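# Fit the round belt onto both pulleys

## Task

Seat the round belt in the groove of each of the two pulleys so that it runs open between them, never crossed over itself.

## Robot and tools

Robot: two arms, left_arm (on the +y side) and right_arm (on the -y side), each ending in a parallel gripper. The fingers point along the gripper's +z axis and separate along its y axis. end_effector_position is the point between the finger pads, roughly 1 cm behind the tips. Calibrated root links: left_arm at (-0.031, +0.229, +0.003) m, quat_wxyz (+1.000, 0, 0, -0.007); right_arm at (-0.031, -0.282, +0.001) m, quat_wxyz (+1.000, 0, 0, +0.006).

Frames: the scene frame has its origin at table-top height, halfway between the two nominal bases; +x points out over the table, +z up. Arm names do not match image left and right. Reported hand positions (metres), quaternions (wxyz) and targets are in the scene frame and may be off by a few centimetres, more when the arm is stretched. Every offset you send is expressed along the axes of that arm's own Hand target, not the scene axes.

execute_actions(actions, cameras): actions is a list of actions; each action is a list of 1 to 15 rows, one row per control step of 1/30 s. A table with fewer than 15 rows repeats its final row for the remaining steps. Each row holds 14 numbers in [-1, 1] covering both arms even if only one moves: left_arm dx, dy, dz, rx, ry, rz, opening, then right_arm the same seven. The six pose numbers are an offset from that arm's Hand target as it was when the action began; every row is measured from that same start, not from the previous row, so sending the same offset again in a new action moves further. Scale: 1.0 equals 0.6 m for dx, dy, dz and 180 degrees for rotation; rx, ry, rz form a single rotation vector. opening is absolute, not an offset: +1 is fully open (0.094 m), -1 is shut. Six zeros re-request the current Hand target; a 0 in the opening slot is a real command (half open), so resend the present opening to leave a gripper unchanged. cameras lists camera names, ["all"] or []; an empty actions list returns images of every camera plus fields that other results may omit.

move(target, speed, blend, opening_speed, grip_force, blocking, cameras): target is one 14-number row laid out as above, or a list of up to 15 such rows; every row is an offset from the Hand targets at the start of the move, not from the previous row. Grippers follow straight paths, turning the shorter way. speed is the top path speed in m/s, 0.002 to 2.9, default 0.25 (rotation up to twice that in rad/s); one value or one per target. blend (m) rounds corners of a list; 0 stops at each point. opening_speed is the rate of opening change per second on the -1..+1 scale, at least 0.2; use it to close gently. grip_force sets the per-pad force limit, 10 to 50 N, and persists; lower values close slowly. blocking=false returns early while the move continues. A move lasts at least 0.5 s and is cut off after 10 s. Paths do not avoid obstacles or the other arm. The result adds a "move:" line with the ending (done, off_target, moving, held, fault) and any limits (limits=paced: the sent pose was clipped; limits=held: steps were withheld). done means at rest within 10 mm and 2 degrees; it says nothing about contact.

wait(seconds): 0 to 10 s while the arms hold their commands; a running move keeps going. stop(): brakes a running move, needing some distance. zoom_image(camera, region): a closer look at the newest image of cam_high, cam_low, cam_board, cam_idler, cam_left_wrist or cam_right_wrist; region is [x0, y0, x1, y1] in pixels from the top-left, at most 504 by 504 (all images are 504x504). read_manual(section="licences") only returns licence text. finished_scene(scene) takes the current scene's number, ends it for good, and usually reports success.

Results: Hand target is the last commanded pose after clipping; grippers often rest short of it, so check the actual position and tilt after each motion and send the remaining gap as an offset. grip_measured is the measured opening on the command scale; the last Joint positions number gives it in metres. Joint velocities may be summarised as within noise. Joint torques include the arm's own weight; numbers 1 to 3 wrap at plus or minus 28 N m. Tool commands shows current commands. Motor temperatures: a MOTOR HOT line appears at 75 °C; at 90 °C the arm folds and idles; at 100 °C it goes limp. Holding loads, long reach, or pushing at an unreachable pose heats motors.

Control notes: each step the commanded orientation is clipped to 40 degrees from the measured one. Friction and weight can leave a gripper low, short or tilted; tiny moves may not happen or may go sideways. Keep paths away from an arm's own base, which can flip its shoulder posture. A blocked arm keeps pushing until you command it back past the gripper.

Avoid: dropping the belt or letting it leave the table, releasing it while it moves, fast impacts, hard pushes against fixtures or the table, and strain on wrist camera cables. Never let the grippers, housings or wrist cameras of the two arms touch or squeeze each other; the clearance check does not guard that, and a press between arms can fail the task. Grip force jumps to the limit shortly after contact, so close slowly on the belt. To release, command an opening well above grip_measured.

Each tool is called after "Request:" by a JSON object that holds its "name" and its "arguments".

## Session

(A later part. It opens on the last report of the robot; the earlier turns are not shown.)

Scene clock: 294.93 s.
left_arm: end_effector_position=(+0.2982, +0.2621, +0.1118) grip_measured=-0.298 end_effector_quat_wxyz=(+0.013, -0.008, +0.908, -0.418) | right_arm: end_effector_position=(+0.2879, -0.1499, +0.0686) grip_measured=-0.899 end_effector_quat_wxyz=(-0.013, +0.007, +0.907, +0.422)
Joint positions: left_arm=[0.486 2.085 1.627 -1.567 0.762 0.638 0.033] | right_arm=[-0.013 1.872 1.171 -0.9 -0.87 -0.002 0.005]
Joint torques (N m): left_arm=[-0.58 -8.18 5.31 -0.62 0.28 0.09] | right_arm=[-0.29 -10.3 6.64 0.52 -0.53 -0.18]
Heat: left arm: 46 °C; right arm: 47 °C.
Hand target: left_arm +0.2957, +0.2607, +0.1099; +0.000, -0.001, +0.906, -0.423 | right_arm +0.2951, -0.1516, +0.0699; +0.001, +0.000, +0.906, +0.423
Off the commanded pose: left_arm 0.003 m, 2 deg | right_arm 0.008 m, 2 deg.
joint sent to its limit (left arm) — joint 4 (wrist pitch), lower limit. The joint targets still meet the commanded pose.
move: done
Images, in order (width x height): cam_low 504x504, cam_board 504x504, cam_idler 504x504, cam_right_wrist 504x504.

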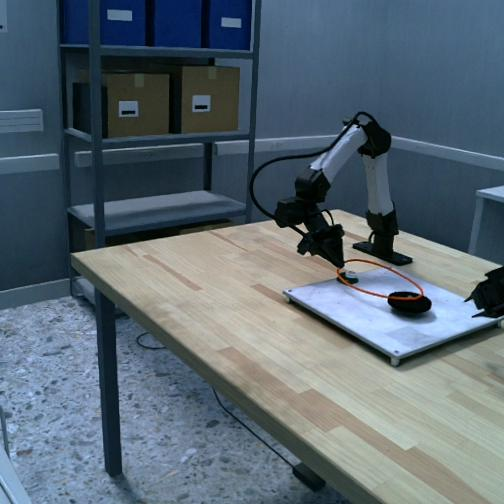

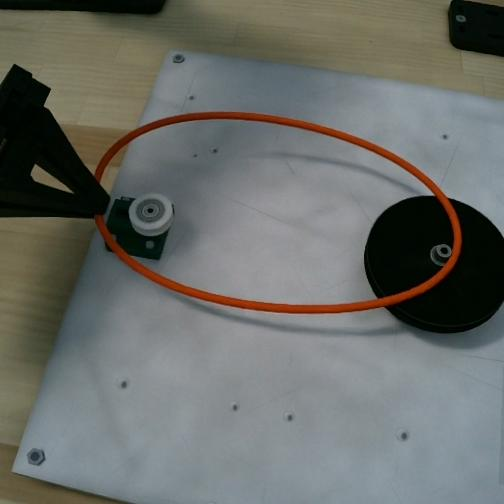

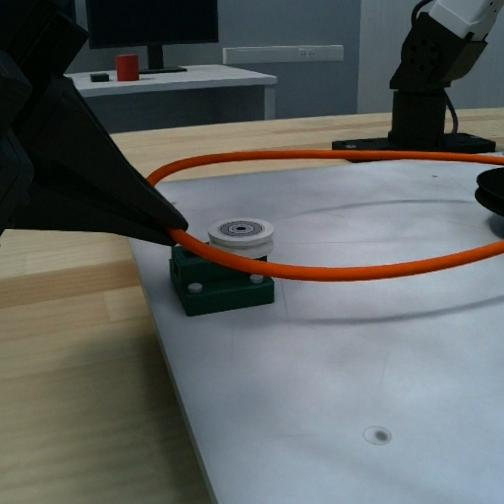

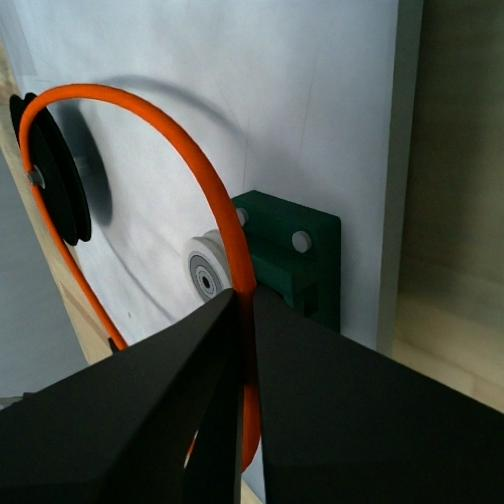

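Request:
{"name": "move", "arguments": {"target": [0,0,0,0,0,0,-0.3,0,-0.0153,0.0129,0,0,0,-0.93], "speed": 0.06, "cameras": ["cam_board","cam_idler"]}}

Request:
{"name": "zoom_image", "arguments": {"camera": "cam_idler", "region": [120, 120, 340, 320]}}

Request:
{"name": "zoom_image", "arguments": {"camera": "cam_board", "region": [40, 120, 260, 300]}}

Scene clock: 304.87 s.
left_arm: end_effector_position=(+0.2982, +0.2621, +0.1118) grip_measured=-0.298 end_effector_quat_wxyz=(+0.013, -0.008, +0.908, -0.418) | right_arm: end_effector_position=(+0.2953, -0.1498, +0.0629) grip_measured=-0.899 end_effector_quat_wxyz=(-0.001, +0.001, +0.907, +0.422)
Joint positions: left_arm=[0.486 2.085 1.627 -1.567 0.762 0.638 0.033] | right_arm=[-0.013 1.891 1.171 -0.855 -0.871 -0.002 0.005]
Joint torques (N m): left_arm=[-0.58 -8.12 5.3 -0.61 0.29 0.1] | right_arm=[-0.25 -10.11 4.05 0.61 -0.51 -0.13]
Heat: left arm: 46 °C; right arm: 45 °C.
Hand target: left_arm +0.2957, +0.2607, +0.1099; +0.000, -0.001, +0.906, -0.423 | right_arm +0.2952, -0.1515, +0.0579; +0.001, +0.000, +0.906, +0.423
Off the commanded pose: left_arm 0.003 m, 2 deg | right_arm 0.005 m, 0 deg.
joint sent to its limit (left arm) — joint 4 (wrist pitch), lower limit. The joint targets still meet the commanded pose.
move: done
Images, in order (width x height): cam_board 504x504, cam_idler 504x504.

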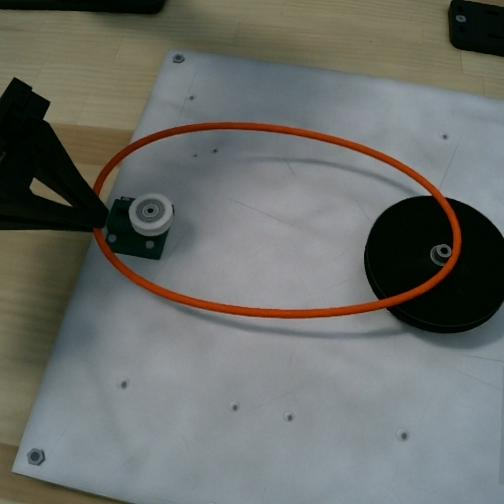

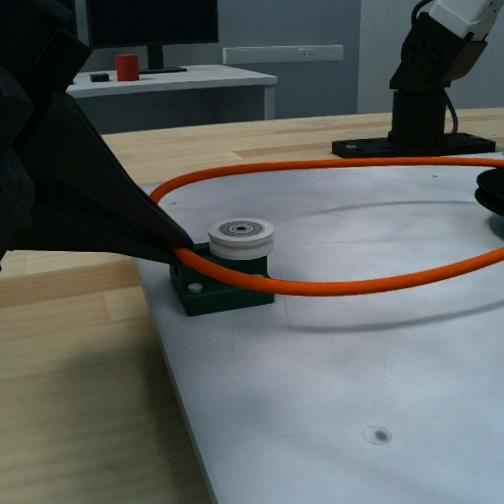

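Scaled by 2.291 from the camera's 504x504 image, which has a finer 720x720 frame.

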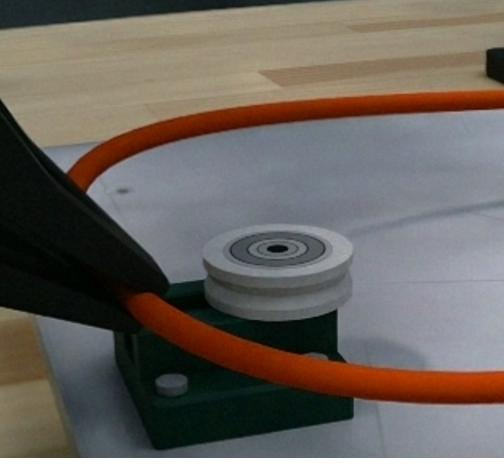

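Scaled by 2.291 from the camera's 504x504 image, which has a finer 720x720 frame.

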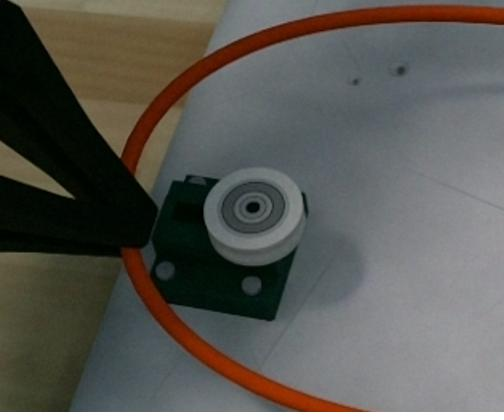

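Request:
{"name": "move", "arguments": {"target": [0,0,0,0,0,0,-0.3,0.02,0.018,0.0087,0,0,0,-0.93], "speed": 0.06, "cameras": ["cam_board","cam_idler","cam_right_wrist"]}}

Request:
{"name": "zoom_image", "arguments": {"camera": "cam_idler", "region": [120, 120, 340, 320]}}

Request:
{"name": "zoom_image", "arguments": {"camera": "cam_board", "region": [40, 120, 260, 300]}}

Scene clock: 319.57 s.
left_arm: end_effector_position=(+0.2982, +0.2621, +0.1118) grip_measured=-0.298 end_effector_quat_wxyz=(+0.013, -0.008, +0.908, -0.418) | right_arm: end_effector_position=(+0.2874, -0.1477, +0.0565) grip_measured=-0.899 end_effector_quat_wxyz=(-0.003, +0.011, +0.907, +0.420)
Joint positions: left_arm=[0.486 2.085 1.627 -1.567 0.762 0.638 0.033] | right_arm=[-0.005 1.868 1.113 -0.804 -0.867 0.036 0.005]
Joint torques (N m): left_arm=[-0.57 -8.23 5.33 -0.63 0.26 0.08] | right_arm=[1.87 -13.39 4.1 0.51 -0.53 -0.05]
Heat: left arm: 47 °C; right arm: 45 °C.
Hand target: left_arm +0.2957, +0.2607, +0.1099; +0.000, -0.001, +0.906, -0.423 | right_arm +0.2832, -0.1406, +0.0628; +0.001, +0.001, +0.906, +0.423
Off the commanded pose: left_arm 0.003 m, 2 deg | right_arm 0.010 m, 1 deg.
joint sent to its limit (left arm) — joint 4 (wrist pitch), lower limit. The joint targets still meet the commanded pose.
move: done
Images, in order (width x height): cam_board 504x504, cam_idler 504x504, cam_right_wrist 504x504.

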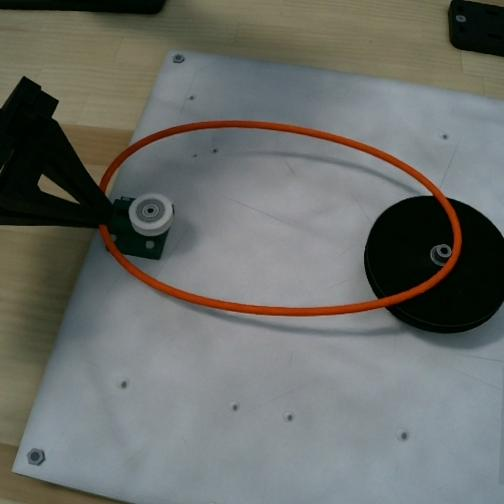

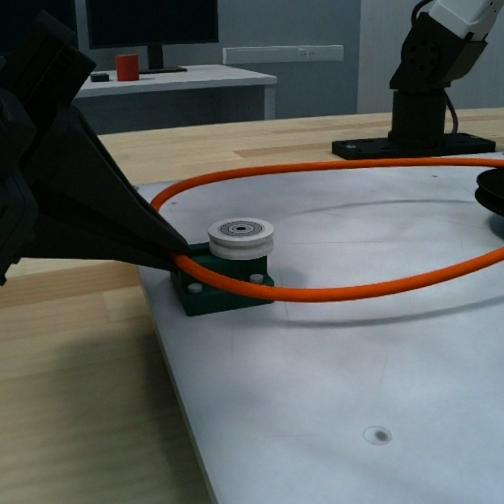

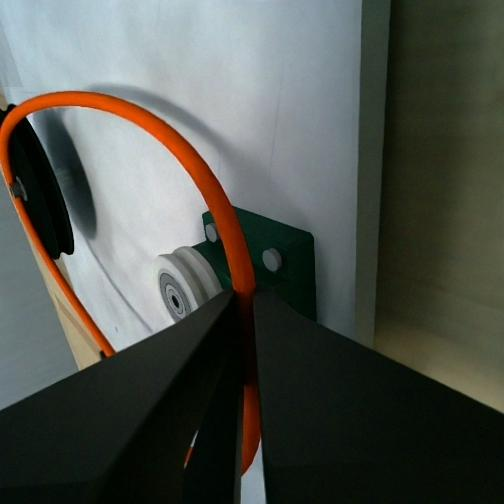

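Scaled by 2.291 from the camera's 504x504 image, which has a finer 720x720 frame.

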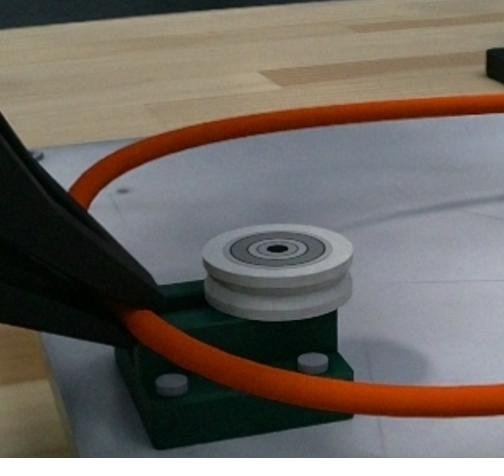

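Scaled by 2.291 from the camera's 504x504 image, which has a finer 720x720 frame.

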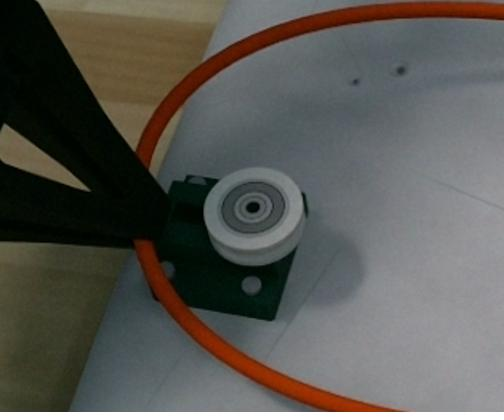

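Request:
{"name": "move", "arguments": {"target": [[0,0,0,0,0,0,-0.3,0.005,0.0043,-0.021,0,0,0,-0.93],[0,0,0,0,0,0,-0.3,0.005,0.017,-0.0057,0,0,0,-0.93]], "speed": 0.06, "cameras": ["cam_board","cam_idler","cam_right_wrist"]}}

Request:
{"name": "zoom_image", "arguments": {"camera": "cam_idler", "region": [120, 120, 340, 320]}}

Request:
{"name": "zoom_image", "arguments": {"camera": "cam_board", "region": [40, 120, 260, 300]}}

Scene clock: 334.33 s.
left_arm: end_effector_position=(+0.2982, +0.2621, +0.1118) grip_measured=-0.298 end_effector_quat_wxyz=(+0.013, -0.008, +0.908, -0.418) | right_arm: end_effector_position=(+0.2790, -0.1379, +0.0649) grip_measured=-0.899 end_effector_quat_wxyz=(-0.015, +0.007, +0.907, +0.421)
Joint positions: left_arm=[0.486 2.085 1.627 -1.567 0.762 0.638 0.033] | right_arm=[0.025 1.841 1.113 -0.834 -0.87 0.057 0.005]
Joint torques (N m): left_arm=[-0.54 -8.13 5.34 -0.63 0.27 0.1] | right_arm=[0.25 -13.64 4.53 0.62 -0.48 -0.03]
Motor temperatures (°C): left_arm=[25 47 32 27 25 24 25] | right_arm=[24 49 30 28 26 22 25]
Heat: left arm: 47 °C; right arm: 49 °C.
Hand target: left_arm +0.2957, +0.2607, +0.1099; +0.000, -0.001, +0.906, -0.423 | right_arm +0.2801, -0.1366, +0.0729; +0.001, +0.001, +0.906, +0.423
Off the commanded pose: left_arm 0.003 m, 2 deg | right_arm 0.008 m, 2 deg.
joint sent to its limit (left arm) — joint 4 (wrist pitch), lower limit. The joint targets still meet the commanded pose.
move: done
Images, in order (width x height): cam_board 504x504, cam_idler 504x504, cam_right_wrist 504x504.

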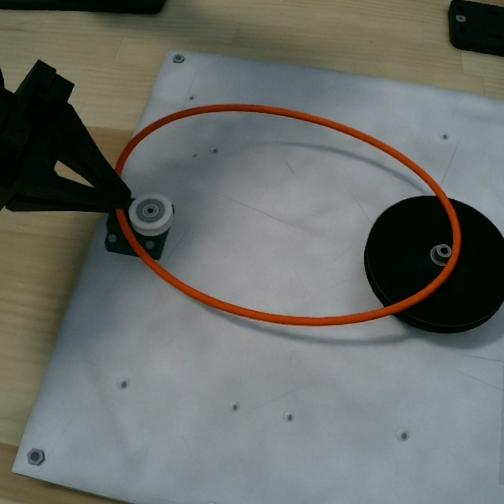

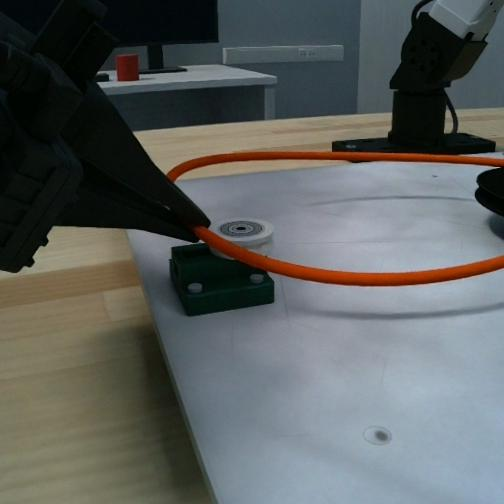

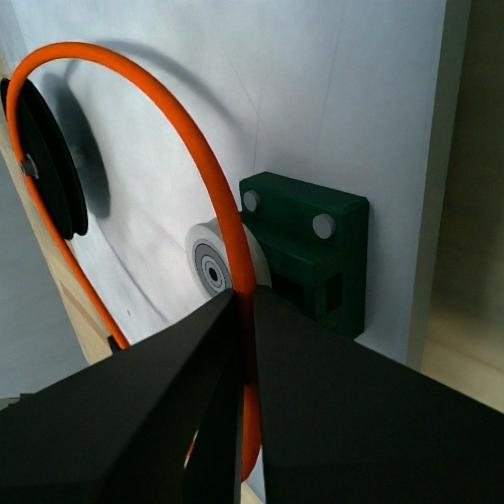

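Scaled by 2.291 from the camera's 504x504 image, which has a finer 720x720 frame.

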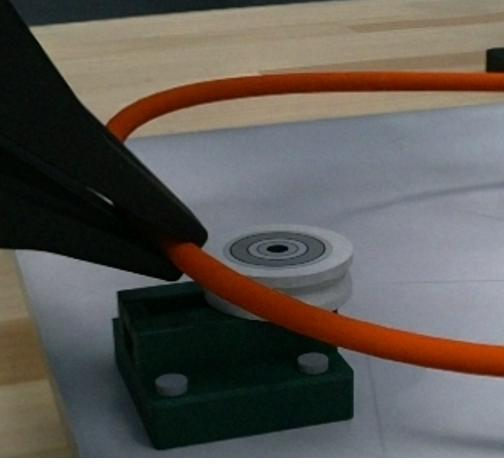

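Scaled by 2.291 from the camera's 504x504 image, which has a finer 720x720 frame.

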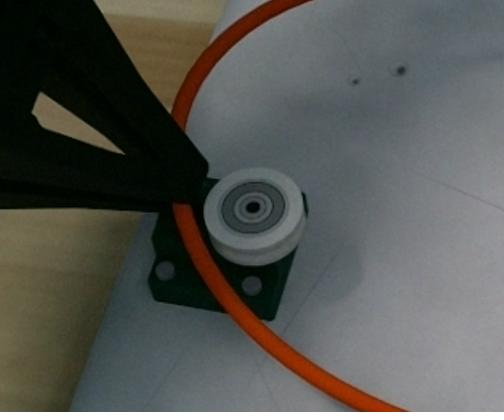

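Request:
{"name": "move", "arguments": {"target": [[0,0,0,0,0,0,-0.3,-0.003,0.002,0.009,0,0,0,-0.93],[0,0,0,0,0,0,-0.3,-0.003,0.002,0.009,0,0,0,-0.8]], "speed": 0.06, "opening_speed": 0.25, "cameras": ["cam_board","cam_idler","cam_right_wrist"]}}

Request:
{"name": "zoom_image", "arguments": {"camera": "cam_idler", "region": [120, 120, 340, 320]}}

Request:
{"name": "zoom_image", "arguments": {"camera": "cam_board", "region": [40, 120, 260, 300]}}

Scene clock: 348.30 s.
left_arm: end_effector_position=(+0.2982, +0.2621, +0.1118) grip_measured=-0.298 end_effector_quat_wxyz=(+0.013, -0.008, +0.908, -0.418) | right_arm: end_effector_position=(+0.2823, -0.1335, +0.0651) grip_measured=-0.802 end_effector_quat_wxyz=(-0.011, +0.007, +0.907, +0.422)
Joint positions: left_arm=[0.486 2.085 1.627 -1.567 0.762 0.638 0.033] | right_arm=[0.039 1.841 1.113 -0.806 -0.87 0.082 0.009]
Joint torques (N m): left_arm=[-0.51 -8.14 5.3 -0.63 0.26 0.09] | right_arm=[0.47 -13.26 4.31 0.6 -0.49 -0.02]
Heat: left arm: 47 °C; right arm: 51 °C.
Hand target: left_arm +0.2957, +0.2607, +0.1099; +0.000, -0.001, +0.906, -0.423 | right_arm +0.2819, -0.1317, +0.0703; +0.001, +0.000, +0.906, +0.423
Off the commanded pose: left_arm 0.003 m, 2 deg | right_arm 0.006 m, 2 deg.
joint sent to its limit (left arm) — joint 4 (wrist pitch), lower limit. The joint targets still meet the commanded pose.
move: done
Images, in order (width x height): cam_board 504x504, cam_idler 504x504, cam_right_wrist 504x504.

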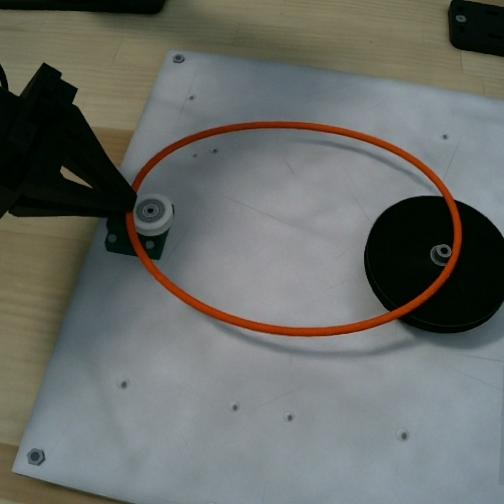

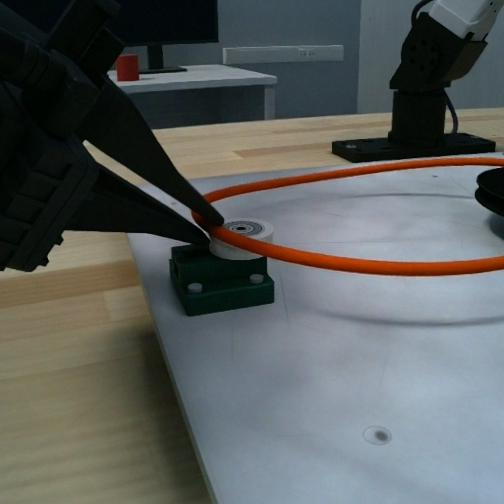

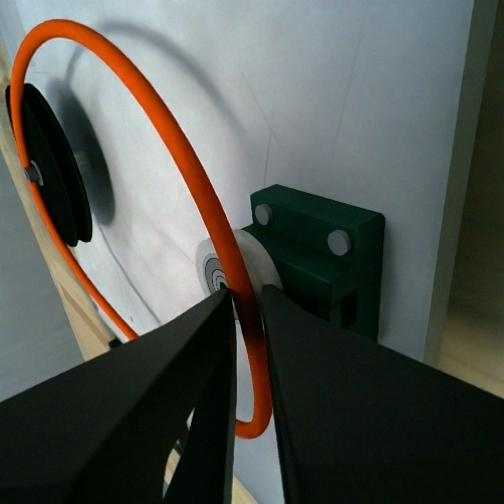

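Scaled by 2.291 from the camera's 504x504 image, which has a finer 720x720 frame.

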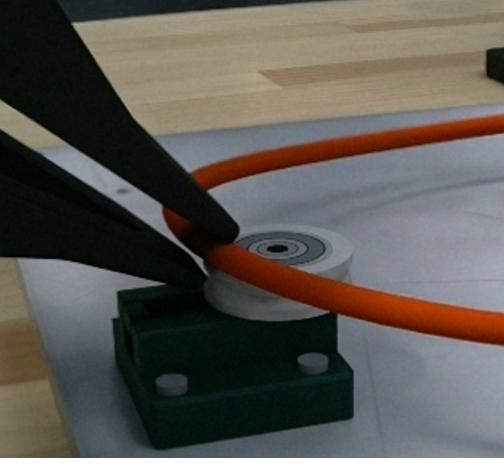

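Scaled by 2.291 from the camera's 504x504 image, which has a finer 720x720 frame.

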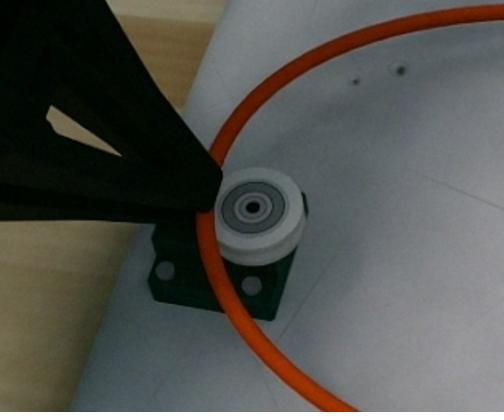

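Request:
{"name": "move", "arguments": {"target": [[0,0,0,0,0,0,-0.3,0,0,-0.0083,0,0,0,-0.8],[0,0,0,0,0,0,-0.3,0,0,-0.0083,0,0,0,-0.93],[0,0,0,0,0,0,-0.3,0,-0.0132,-0.0028,0,0,0,-0.93]], "speed": 0.06, "opening_speed": 0.25, "cameras": ["cam_board","cam_idler","cam_right_wrist"]}}

Request:
{"name": "zoom_image", "arguments": {"camera": "cam_idler", "region": [120, 120, 340, 320]}}

Request:
{"name": "zoom_image", "arguments": {"camera": "cam_board", "region": [40, 120, 260, 300]}}

Scene clock: 379.93 s.
left_arm: end_effector_position=(+0.2982, +0.2621, +0.1118) grip_measured=-0.298 end_effector_quat_wxyz=(+0.013, -0.008, +0.908, -0.418) | right_arm: end_effector_position=(+0.2816, -0.1357, +0.0647) grip_measured=-0.914 end_effector_quat_wxyz=(-0.008, +0.005, +0.905, +0.425)
Joint positions: left_arm=[0.486 2.085 1.627 -1.567 0.762 0.638 0.033] | right_arm=[0.029 1.841 1.107 -0.807 -0.877 0.065 0.004]
Joint torques (N m): left_arm=[-0.58 -8.18 5.33 -0.62 0.26 0.09] | right_arm=[-0.42 -11.69 4.45 0.58 -0.47 -0.13]
Heat: left arm: 48 °C; right arm: 52 °C.
Hand target: left_arm +0.2957, +0.2607, +0.1099; +0.000, -0.001, +0.906, -0.423 | right_arm +0.2820, -0.1381, +0.0654; +0.001, +0.000, +0.906, +0.423
Off the commanded pose: left_arm 0.003 m, 2 deg | right_arm 0.002 m, 1 deg.
joint sent to its limit (left arm) — joint 4 (wrist pitch), lower limit. The joint targets still meet the commanded pose.
move: done
Images, in order (width x height): cam_board 504x504, cam_idler 504x504, cam_right_wrist 504x504.

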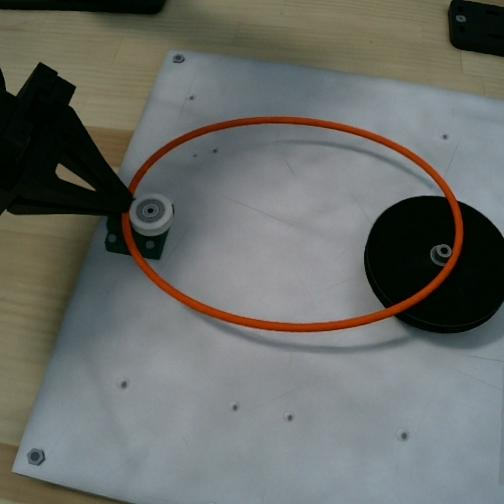

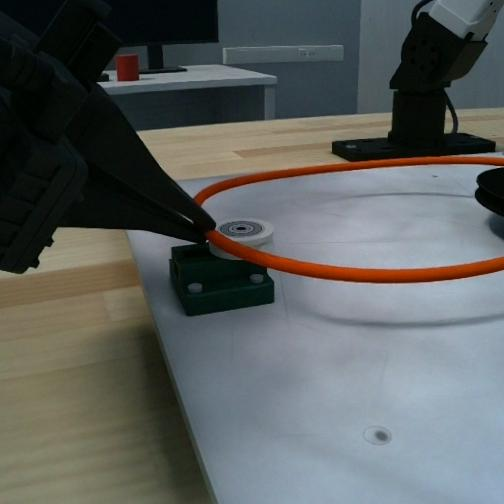

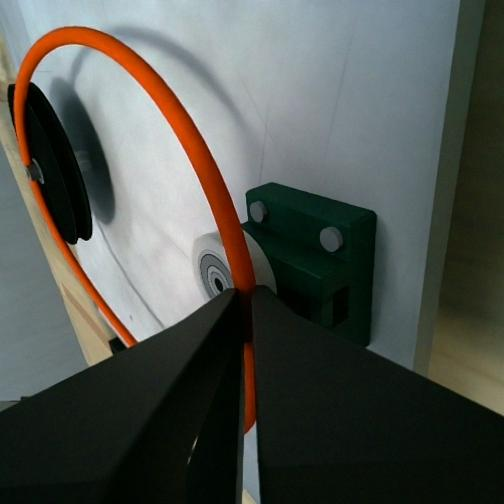

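Scaled by 2.291 from the camera's 504x504 image, which has a finer 720x720 frame.

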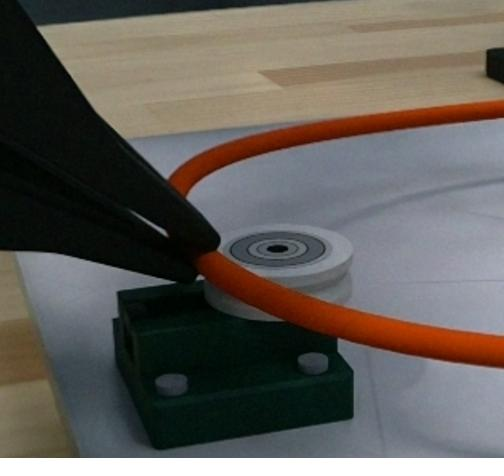

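Scaled by 2.291 from the camera's 504x504 image, which has a finer 720x720 frame.

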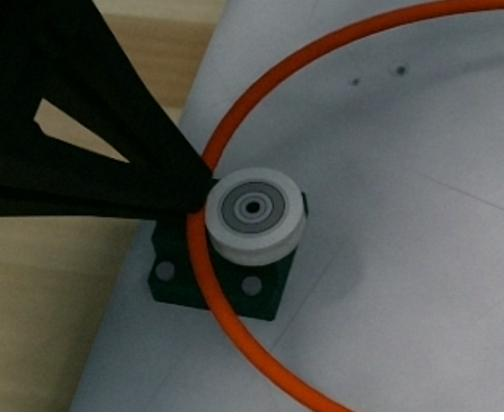

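Request:
{"name": "move", "arguments": {"target": [0,0,0,0,0,0,-0.3,0,-0.011,0.006,0,0,0,-0.93], "speed": 0.06, "cameras": ["cam_idler"]}}

Request:
{"name": "zoom_image", "arguments": {"camera": "cam_idler", "region": [120, 120, 340, 320]}}

Scene clock: 389.60 s.
left_arm: end_effector_position=(+0.2982, +0.2621, +0.1118) grip_measured=-0.298 end_effector_quat_wxyz=(+0.013, -0.008, +0.908, -0.418) | right_arm: end_effector_position=(+0.2805, -0.1370, +0.0614) grip_measured=-0.914 end_effector_quat_wxyz=(-0.006, +0.003, +0.905, +0.425)
Joint positions: left_arm=[0.486 2.085 1.627 -1.567 0.762 0.638 0.033] | right_arm=[0.025 1.841 1.092 -0.791 -0.878 0.058 0.004]
Joint torques (N m): left_arm=[-0.51 -8.16 5.3 -0.61 0.26 0.09] | right_arm=[-0.59 -10.09 4.63 0.63 -0.39 -0.21]
Heat: left arm: 48 °C; right arm: 51 °C.
Hand target: left_arm +0.2957, +0.2607, +0.1099; +0.000, -0.001, +0.906, -0.423 | right_arm +0.2820, -0.1396, +0.0580; +0.001, +0.000, +0.906, +0.423
Off the commanded pose: left_arm 0.003 m, 2 deg | right_arm 0.005 m, 1 deg.
joint sent to its limit (left arm) — joint 4 (wrist pitch), lower limit. The joint targets still meet the commanded pose.
move: done
Images, in order (width x height): cam_idler 504x504.

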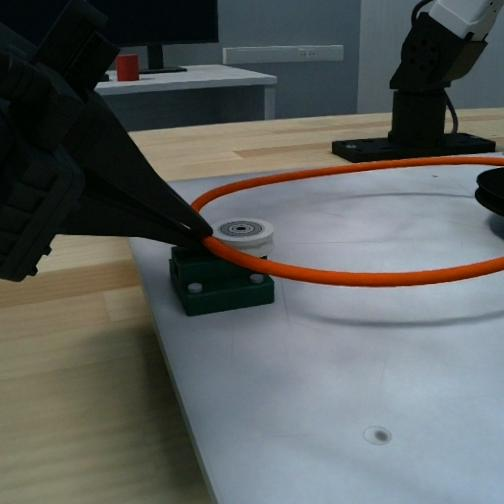

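Scaled by 2.291 from the camera's 504x504 image, which has a finer 720x720 frame.

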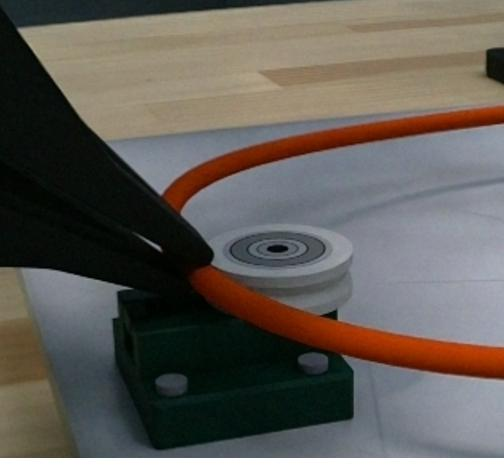

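Request:
{"name": "move", "arguments": {"target": [[0,0,0,0,0,0,-0.3,0,0.004,-0.003,0,0,0,-0.93],[0,0,0,0,0,0,-0.3,0,0.004,-0.003,0,0,0,-0.7]], "speed": 0.06, "opening_speed": 0.25, "cameras": ["cam_idler","cam_board","cam_right_wrist"]}}

Request:
{"name": "zoom_image", "arguments": {"camera": "cam_idler", "region": [120, 120, 340, 320]}}

Request:
{"name": "zoom_image", "arguments": {"camera": "cam_board", "region": [40, 120, 260, 300]}}

Scene clock: 406.90 s.
left_arm: end_effector_position=(+0.2982, +0.2621, +0.1118) grip_measured=-0.298 end_effector_quat_wxyz=(+0.013, -0.008, +0.908, -0.418) | right_arm: end_effector_position=(+0.2806, -0.1370, +0.0614) grip_measured=-0.702 end_effector_quat_wxyz=(-0.005, +0.003, +0.905, +0.425)
Joint positions: left_arm=[0.486 2.085 1.627 -1.567 0.762 0.638 0.033] | right_arm=[0.025 1.841 1.092 -0.79 -0.878 0.057 0.014]
Joint torques (N m): left_arm=[-0.54 -8.08 5.31 -0.64 0.25 0.08] | right_arm=[-0.44 -10.74 4.94 0.53 -0.42 -0.16]
Heat: left arm: 48 °C; right arm: 49 °C.
Hand target: left_arm +0.2957, +0.2607, +0.1099; +0.000, -0.001, +0.906, -0.423 | right_arm +0.2820, -0.1394, +0.0610; +0.001, +0.000, +0.906, +0.423
Off the commanded pose: left_arm 0.003 m, 2 deg | right_arm 0.003 m, 1 deg.
joint sent to its limit (left arm) — joint 4 (wrist pitch), lower limit. The joint targets still meet the commanded pose.
move: done
Images, in order (width x height): cam_board 504x504, cam_idler 504x504, cam_right_wrist 504x504.

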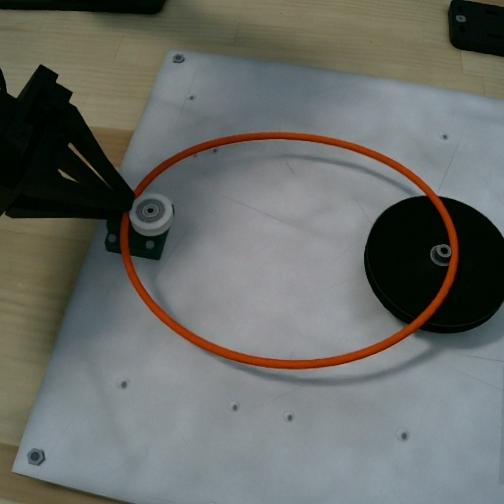

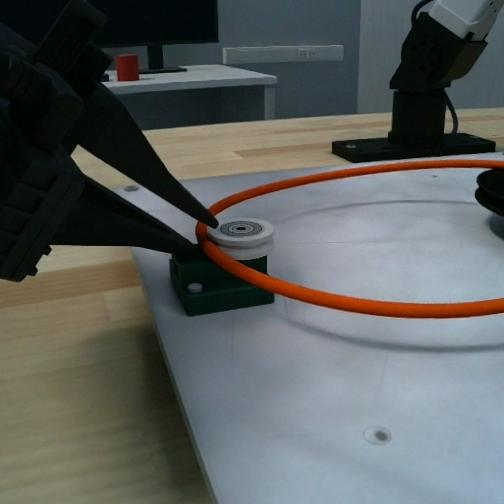

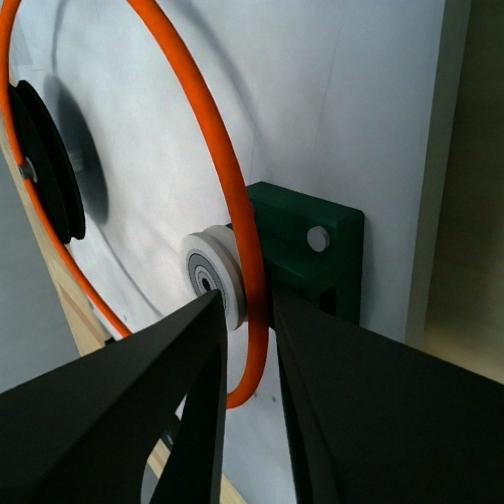

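Scaled by 2.291 from the camera's 504x504 image, which has a finer 720x720 frame.

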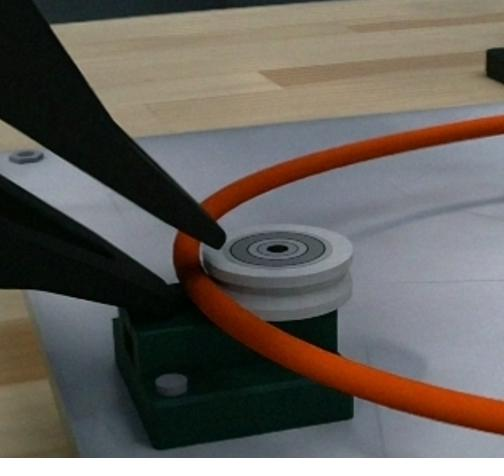

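Scaled by 2.291 from the camera's 504x504 image, which has a finer 720x720 frame.

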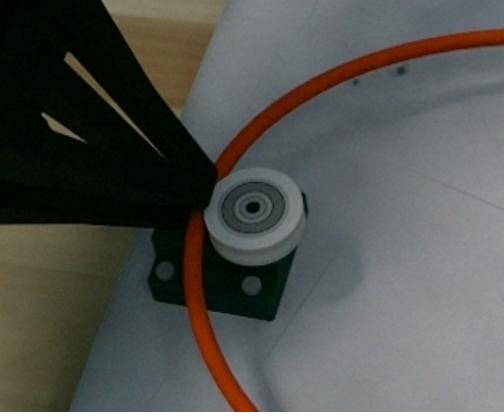

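Request:
{"name": "move", "arguments": {"target": [0.123,-0.129,0.153,0,0,0,-0.3,0,0,0,0,0,0,-0.7], "speed": 0.15, "cameras": ["cam_high","cam_board","cam_idler","cam_left_wrist"]}}

Scene clock: 430.33 s.
left_arm: end_effector_position=(+0.2189, +0.1422, +0.1049) grip_measured=-0.298 end_effector_quat_wxyz=(-0.019, -0.006, +0.907, -0.421) | right_arm: end_effector_position=(+0.2806, -0.1370, +0.0614) grip_measured=-0.702 end_effector_quat_wxyz=(-0.005, +0.003, +0.905, +0.425)
Joint positions: left_arm=[0.193 1.654 1.048 -1.214 0.843 0.277 0.033] | right_arm=[0.025 1.841 1.092 -0.79 -0.878 0.057 0.014]
Joint torques (N m): left_arm=[-0.54 -7.94 5 0.08 0.52 -0.17] | right_arm=[-0.42 -10.65 5.19 0.51 -0.41 -0.12]
Heat: left arm: 49 °C; right arm: 48 °C.
Hand target: left_arm +0.2218, +0.1405, +0.1102; +0.000, +0.000, +0.906, -0.423 | right_arm +0.2820, -0.1394, +0.0610; +0.001, +0.000, +0.906, +0.423
Off the commanded pose: left_arm 0.006 m, 2 deg | right_arm 0.003 m, 1 deg.
move: done
Images, in order (width x height): cam_high 504x504, cam_board 504x504, cam_idler 504x504, cam_left_wrist 504x504.

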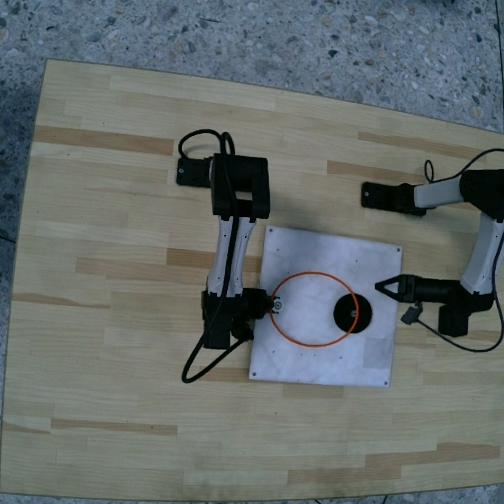

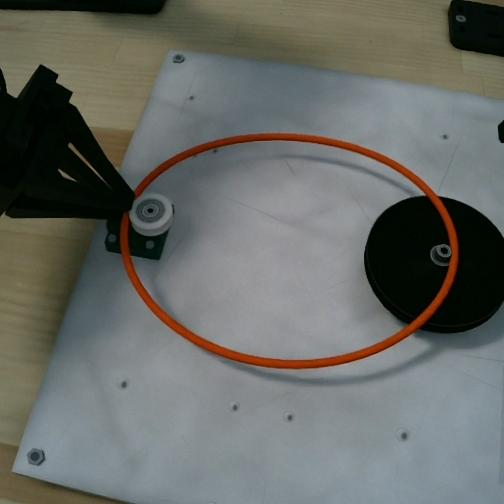

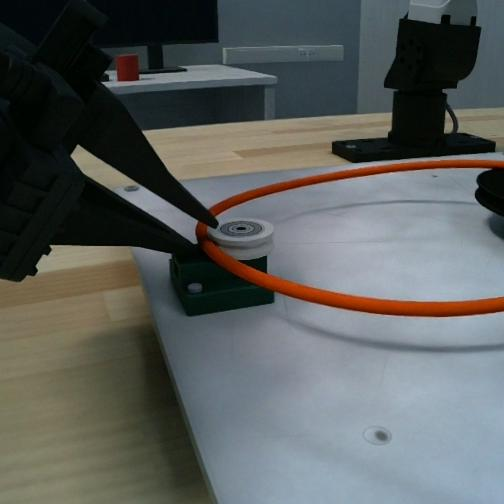

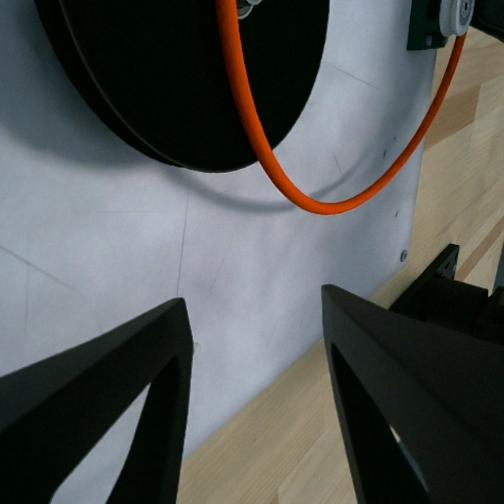

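Request:
{"name": "move", "arguments": {"target": [0.0117,-0.0275,0.089,0,0,0,-0.3,0,0,0,0,0,0,-0.7], "speed": 0.12, "cameras": ["cam_board","cam_left_wrist","cam_low"]}}

Request:
{"name": "zoom_image", "arguments": {"camera": "cam_low", "region": [320, 220, 504, 350]}}

Scene clock: 462.40 s.
left_arm: end_effector_position=(+0.2124, +0.0914, +0.0832) grip_measured=-0.298 end_effector_quat_wxyz=(-0.017, -0.009, +0.907, -0.420) | right_arm: end_effector_position=(+0.2806, -0.1370, +0.0614) grip_measured=-0.702 end_effector_quat_wxyz=(-0.005, +0.003, +0.905, +0.425)
Joint positions: left_arm=[-0.006 1.578 0.885 -0.89 0.868 -0.034 0.033] | right_arm=[0.025 1.841 1.092 -0.79 -0.878 0.057 0.014]
Joint torques (N m): left_arm=[-1.02 -7.49 5.19 0.52 0.45 -0.16] | right_arm=[-0.31 -10.55 5.2 0.55 -0.4 -0.17]
Heat: left arm: 45 °C; right arm: 48 °C.
Hand target: left_arm +0.2150, +0.0891, +0.0886; +0.000, -0.001, +0.906, -0.423 | right_arm +0.2820, -0.1394, +0.0610; +0.001, +0.000, +0.906, +0.423
Off the commanded pose: left_arm 0.006 m, 2 deg | right_arm 0.003 m, 1 deg.
move: done
Images, in order (width x height): cam_low 504x504, cam_board 504x504, cam_left_wrist 504x504.

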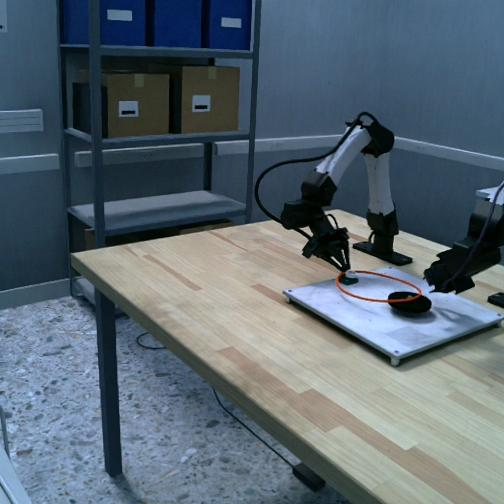

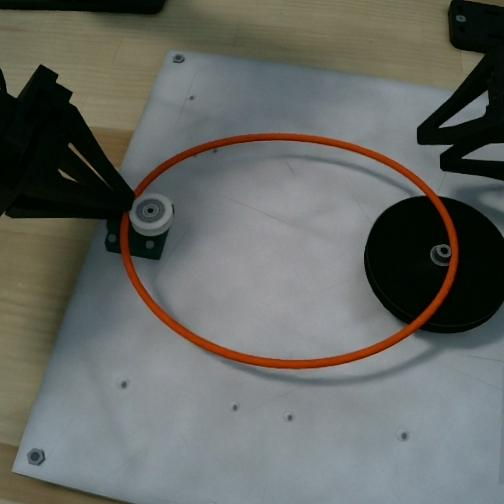

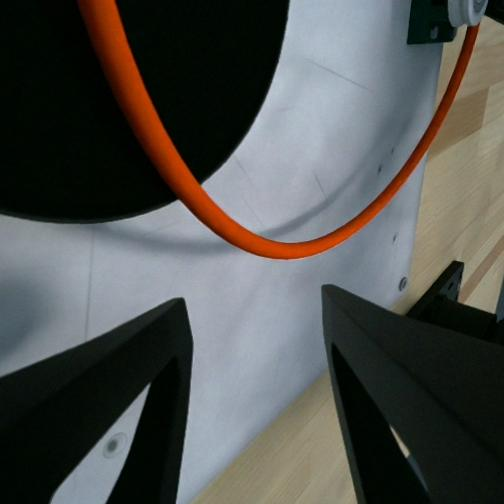

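Scaled by 2.739 from the camera's 504x504 image, which has a finer 720x720 frame.

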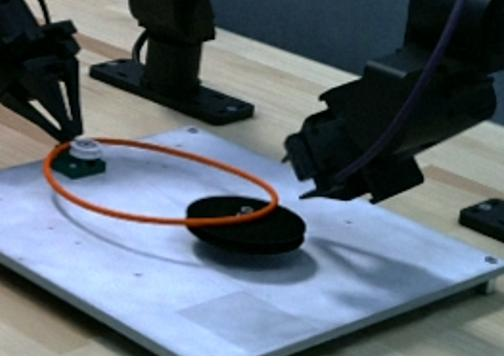

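Request:
{"name": "move", "arguments": {"target": [-0.0067,0,0.05,0,0,0,-0.3,0,0,0,0,0,0,-0.7], "speed": 0.08, "cameras": ["cam_board","cam_left_wrist"]}}

Request:
{"name": "zoom_image", "arguments": {"camera": "cam_board", "region": [340, 100, 504, 260]}}

Scene clock: 475.33 s.
left_arm: end_effector_position=(+0.2172, +0.0675, +0.0714) grip_measured=-0.298 end_effector_quat_wxyz=(-0.004, -0.002, +0.906, -0.423) | right_arm: end_effector_position=(+0.2806, -0.1370, +0.0614) grip_measured=-0.702 end_effector_quat_wxyz=(-0.005, +0.003, +0.905, +0.425)
Joint positions: left_arm=[-0.098 1.578 0.826 -0.694 0.868 -0.175 0.033] | right_arm=[0.025 1.841 1.092 -0.79 -0.878 0.057 0.014]
Joint torques (N m): left_arm=[-0.76 -5.12 5.31 0.79 0.35 -0.18] | right_arm=[-0.32 -10.73 5.2 0.53 -0.42 -0.18]
Heat: left arm: 45 °C; right arm: 48 °C.
Hand target: left_arm +0.2189, +0.0661, +0.0693; +0.000, -0.001, +0.906, -0.423 | right_arm +0.2820, -0.1394, +0.0610; +0.001, +0.000, +0.906, +0.423
Off the commanded pose: left_arm 0.003 m, 1 deg | right_arm 0.003 m, 1 deg.
move: done
Images, in order (width x height): cam_board 504x504, cam_left_wrist 504x504.

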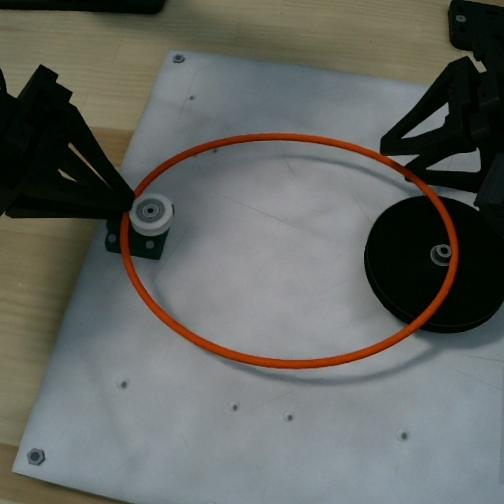

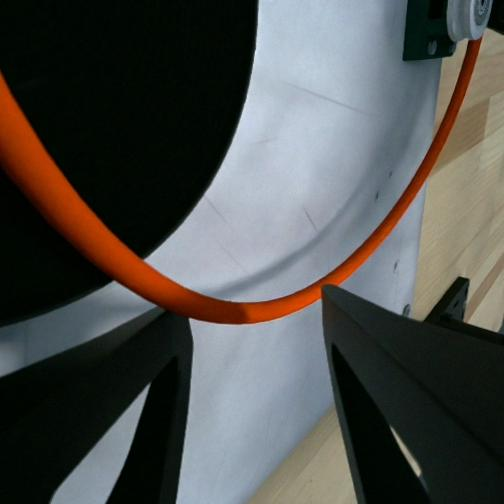

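Scaled by 3.073 from the camera's 504x504 image, which has a finer 720x720 frame.

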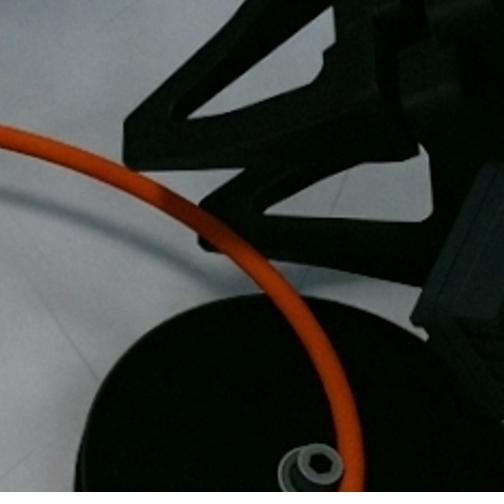

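Request:
{"name": "move", "arguments": {"target": [[-0.007,0,0.014,0,0,0,-0.3,0,0,0,0,0,0,-0.7],[-0.007,0,0.014,0,0,0,-0.93,0,0,0,0,0,0,-0.7]], "speed": 0.08, "opening_speed": 0.6, "cameras": ["cam_board","cam_left_wrist","cam_idler"]}}

Request:
{"name": "zoom_image", "arguments": {"camera": "cam_board", "region": [340, 100, 504, 260]}}

Scene clock: 488.67 s.
left_arm: end_effector_position=(+0.2220, +0.0608, +0.0687) grip_measured=-0.928 end_effector_quat_wxyz=(-0.001, -0.001, +0.905, -0.425) | right_arm: end_effector_position=(+0.2806, -0.1370, +0.0614) grip_measured=-0.702 end_effector_quat_wxyz=(-0.005, +0.003, +0.905, +0.425)
Joint positions: left_arm=[-0.12 1.594 0.826 -0.643 0.868 -0.211 0.003] | right_arm=[0.025 1.841 1.092 -0.79 -0.878 0.057 0.014]
Joint torques (N m): left_arm=[-0.77 -4.59 5.11 0.85 0.32 -0.13] | right_arm=[-0.29 -10.62 5.22 0.54 -0.44 -0.19]
Heat: left arm: 43 °C; right arm: 48 °C.
Hand target: left_arm +0.2231, +0.0597, +0.0639; +0.000, -0.001, +0.906, -0.423 | right_arm +0.2820, -0.1394, +0.0610; +0.001, +0.000, +0.906, +0.423
Off the commanded pose: left_arm 0.005 m, 0 deg | right_arm 0.003 m, 1 deg.
move: done
Images, in order (width x height): cam_board 504x504, cam_idler 504x504, cam_left_wrist 504x504.

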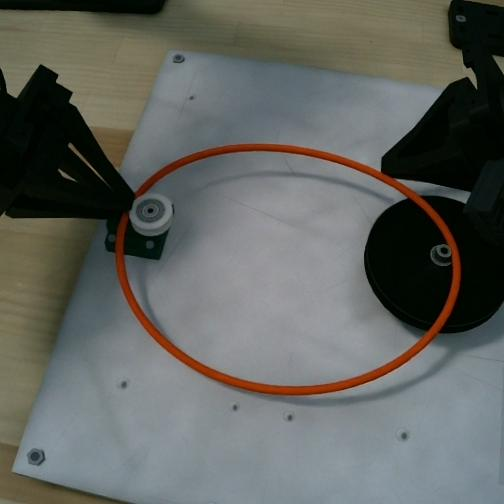

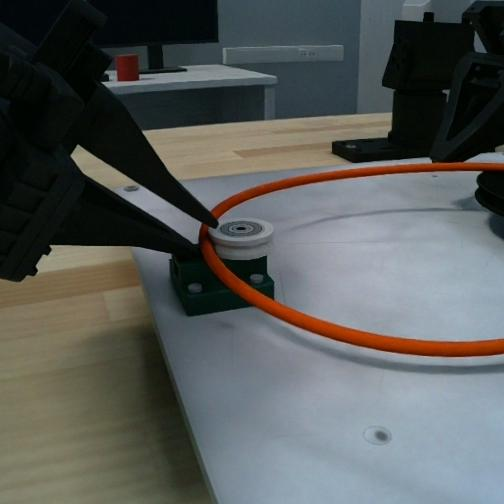

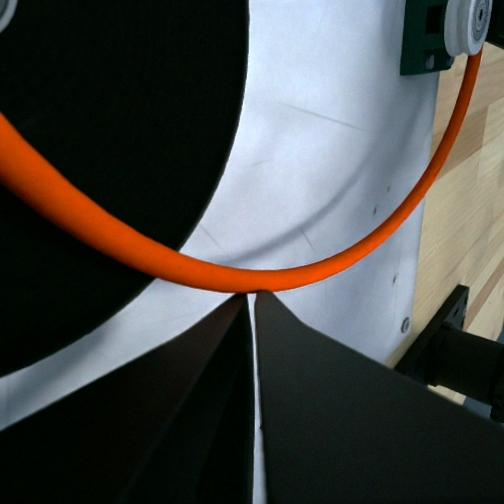

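Scaled by 3.073 from the camera's 504x504 image, which has a finer 720x720 frame.

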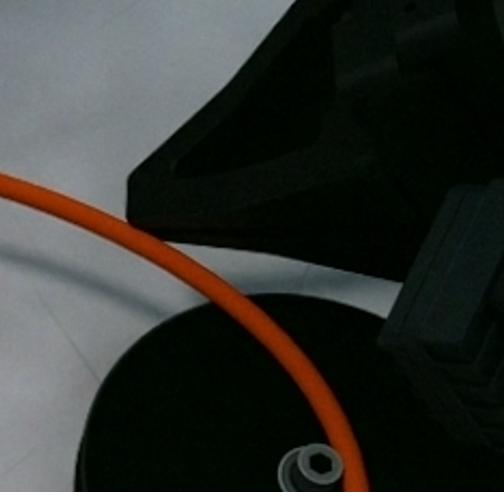

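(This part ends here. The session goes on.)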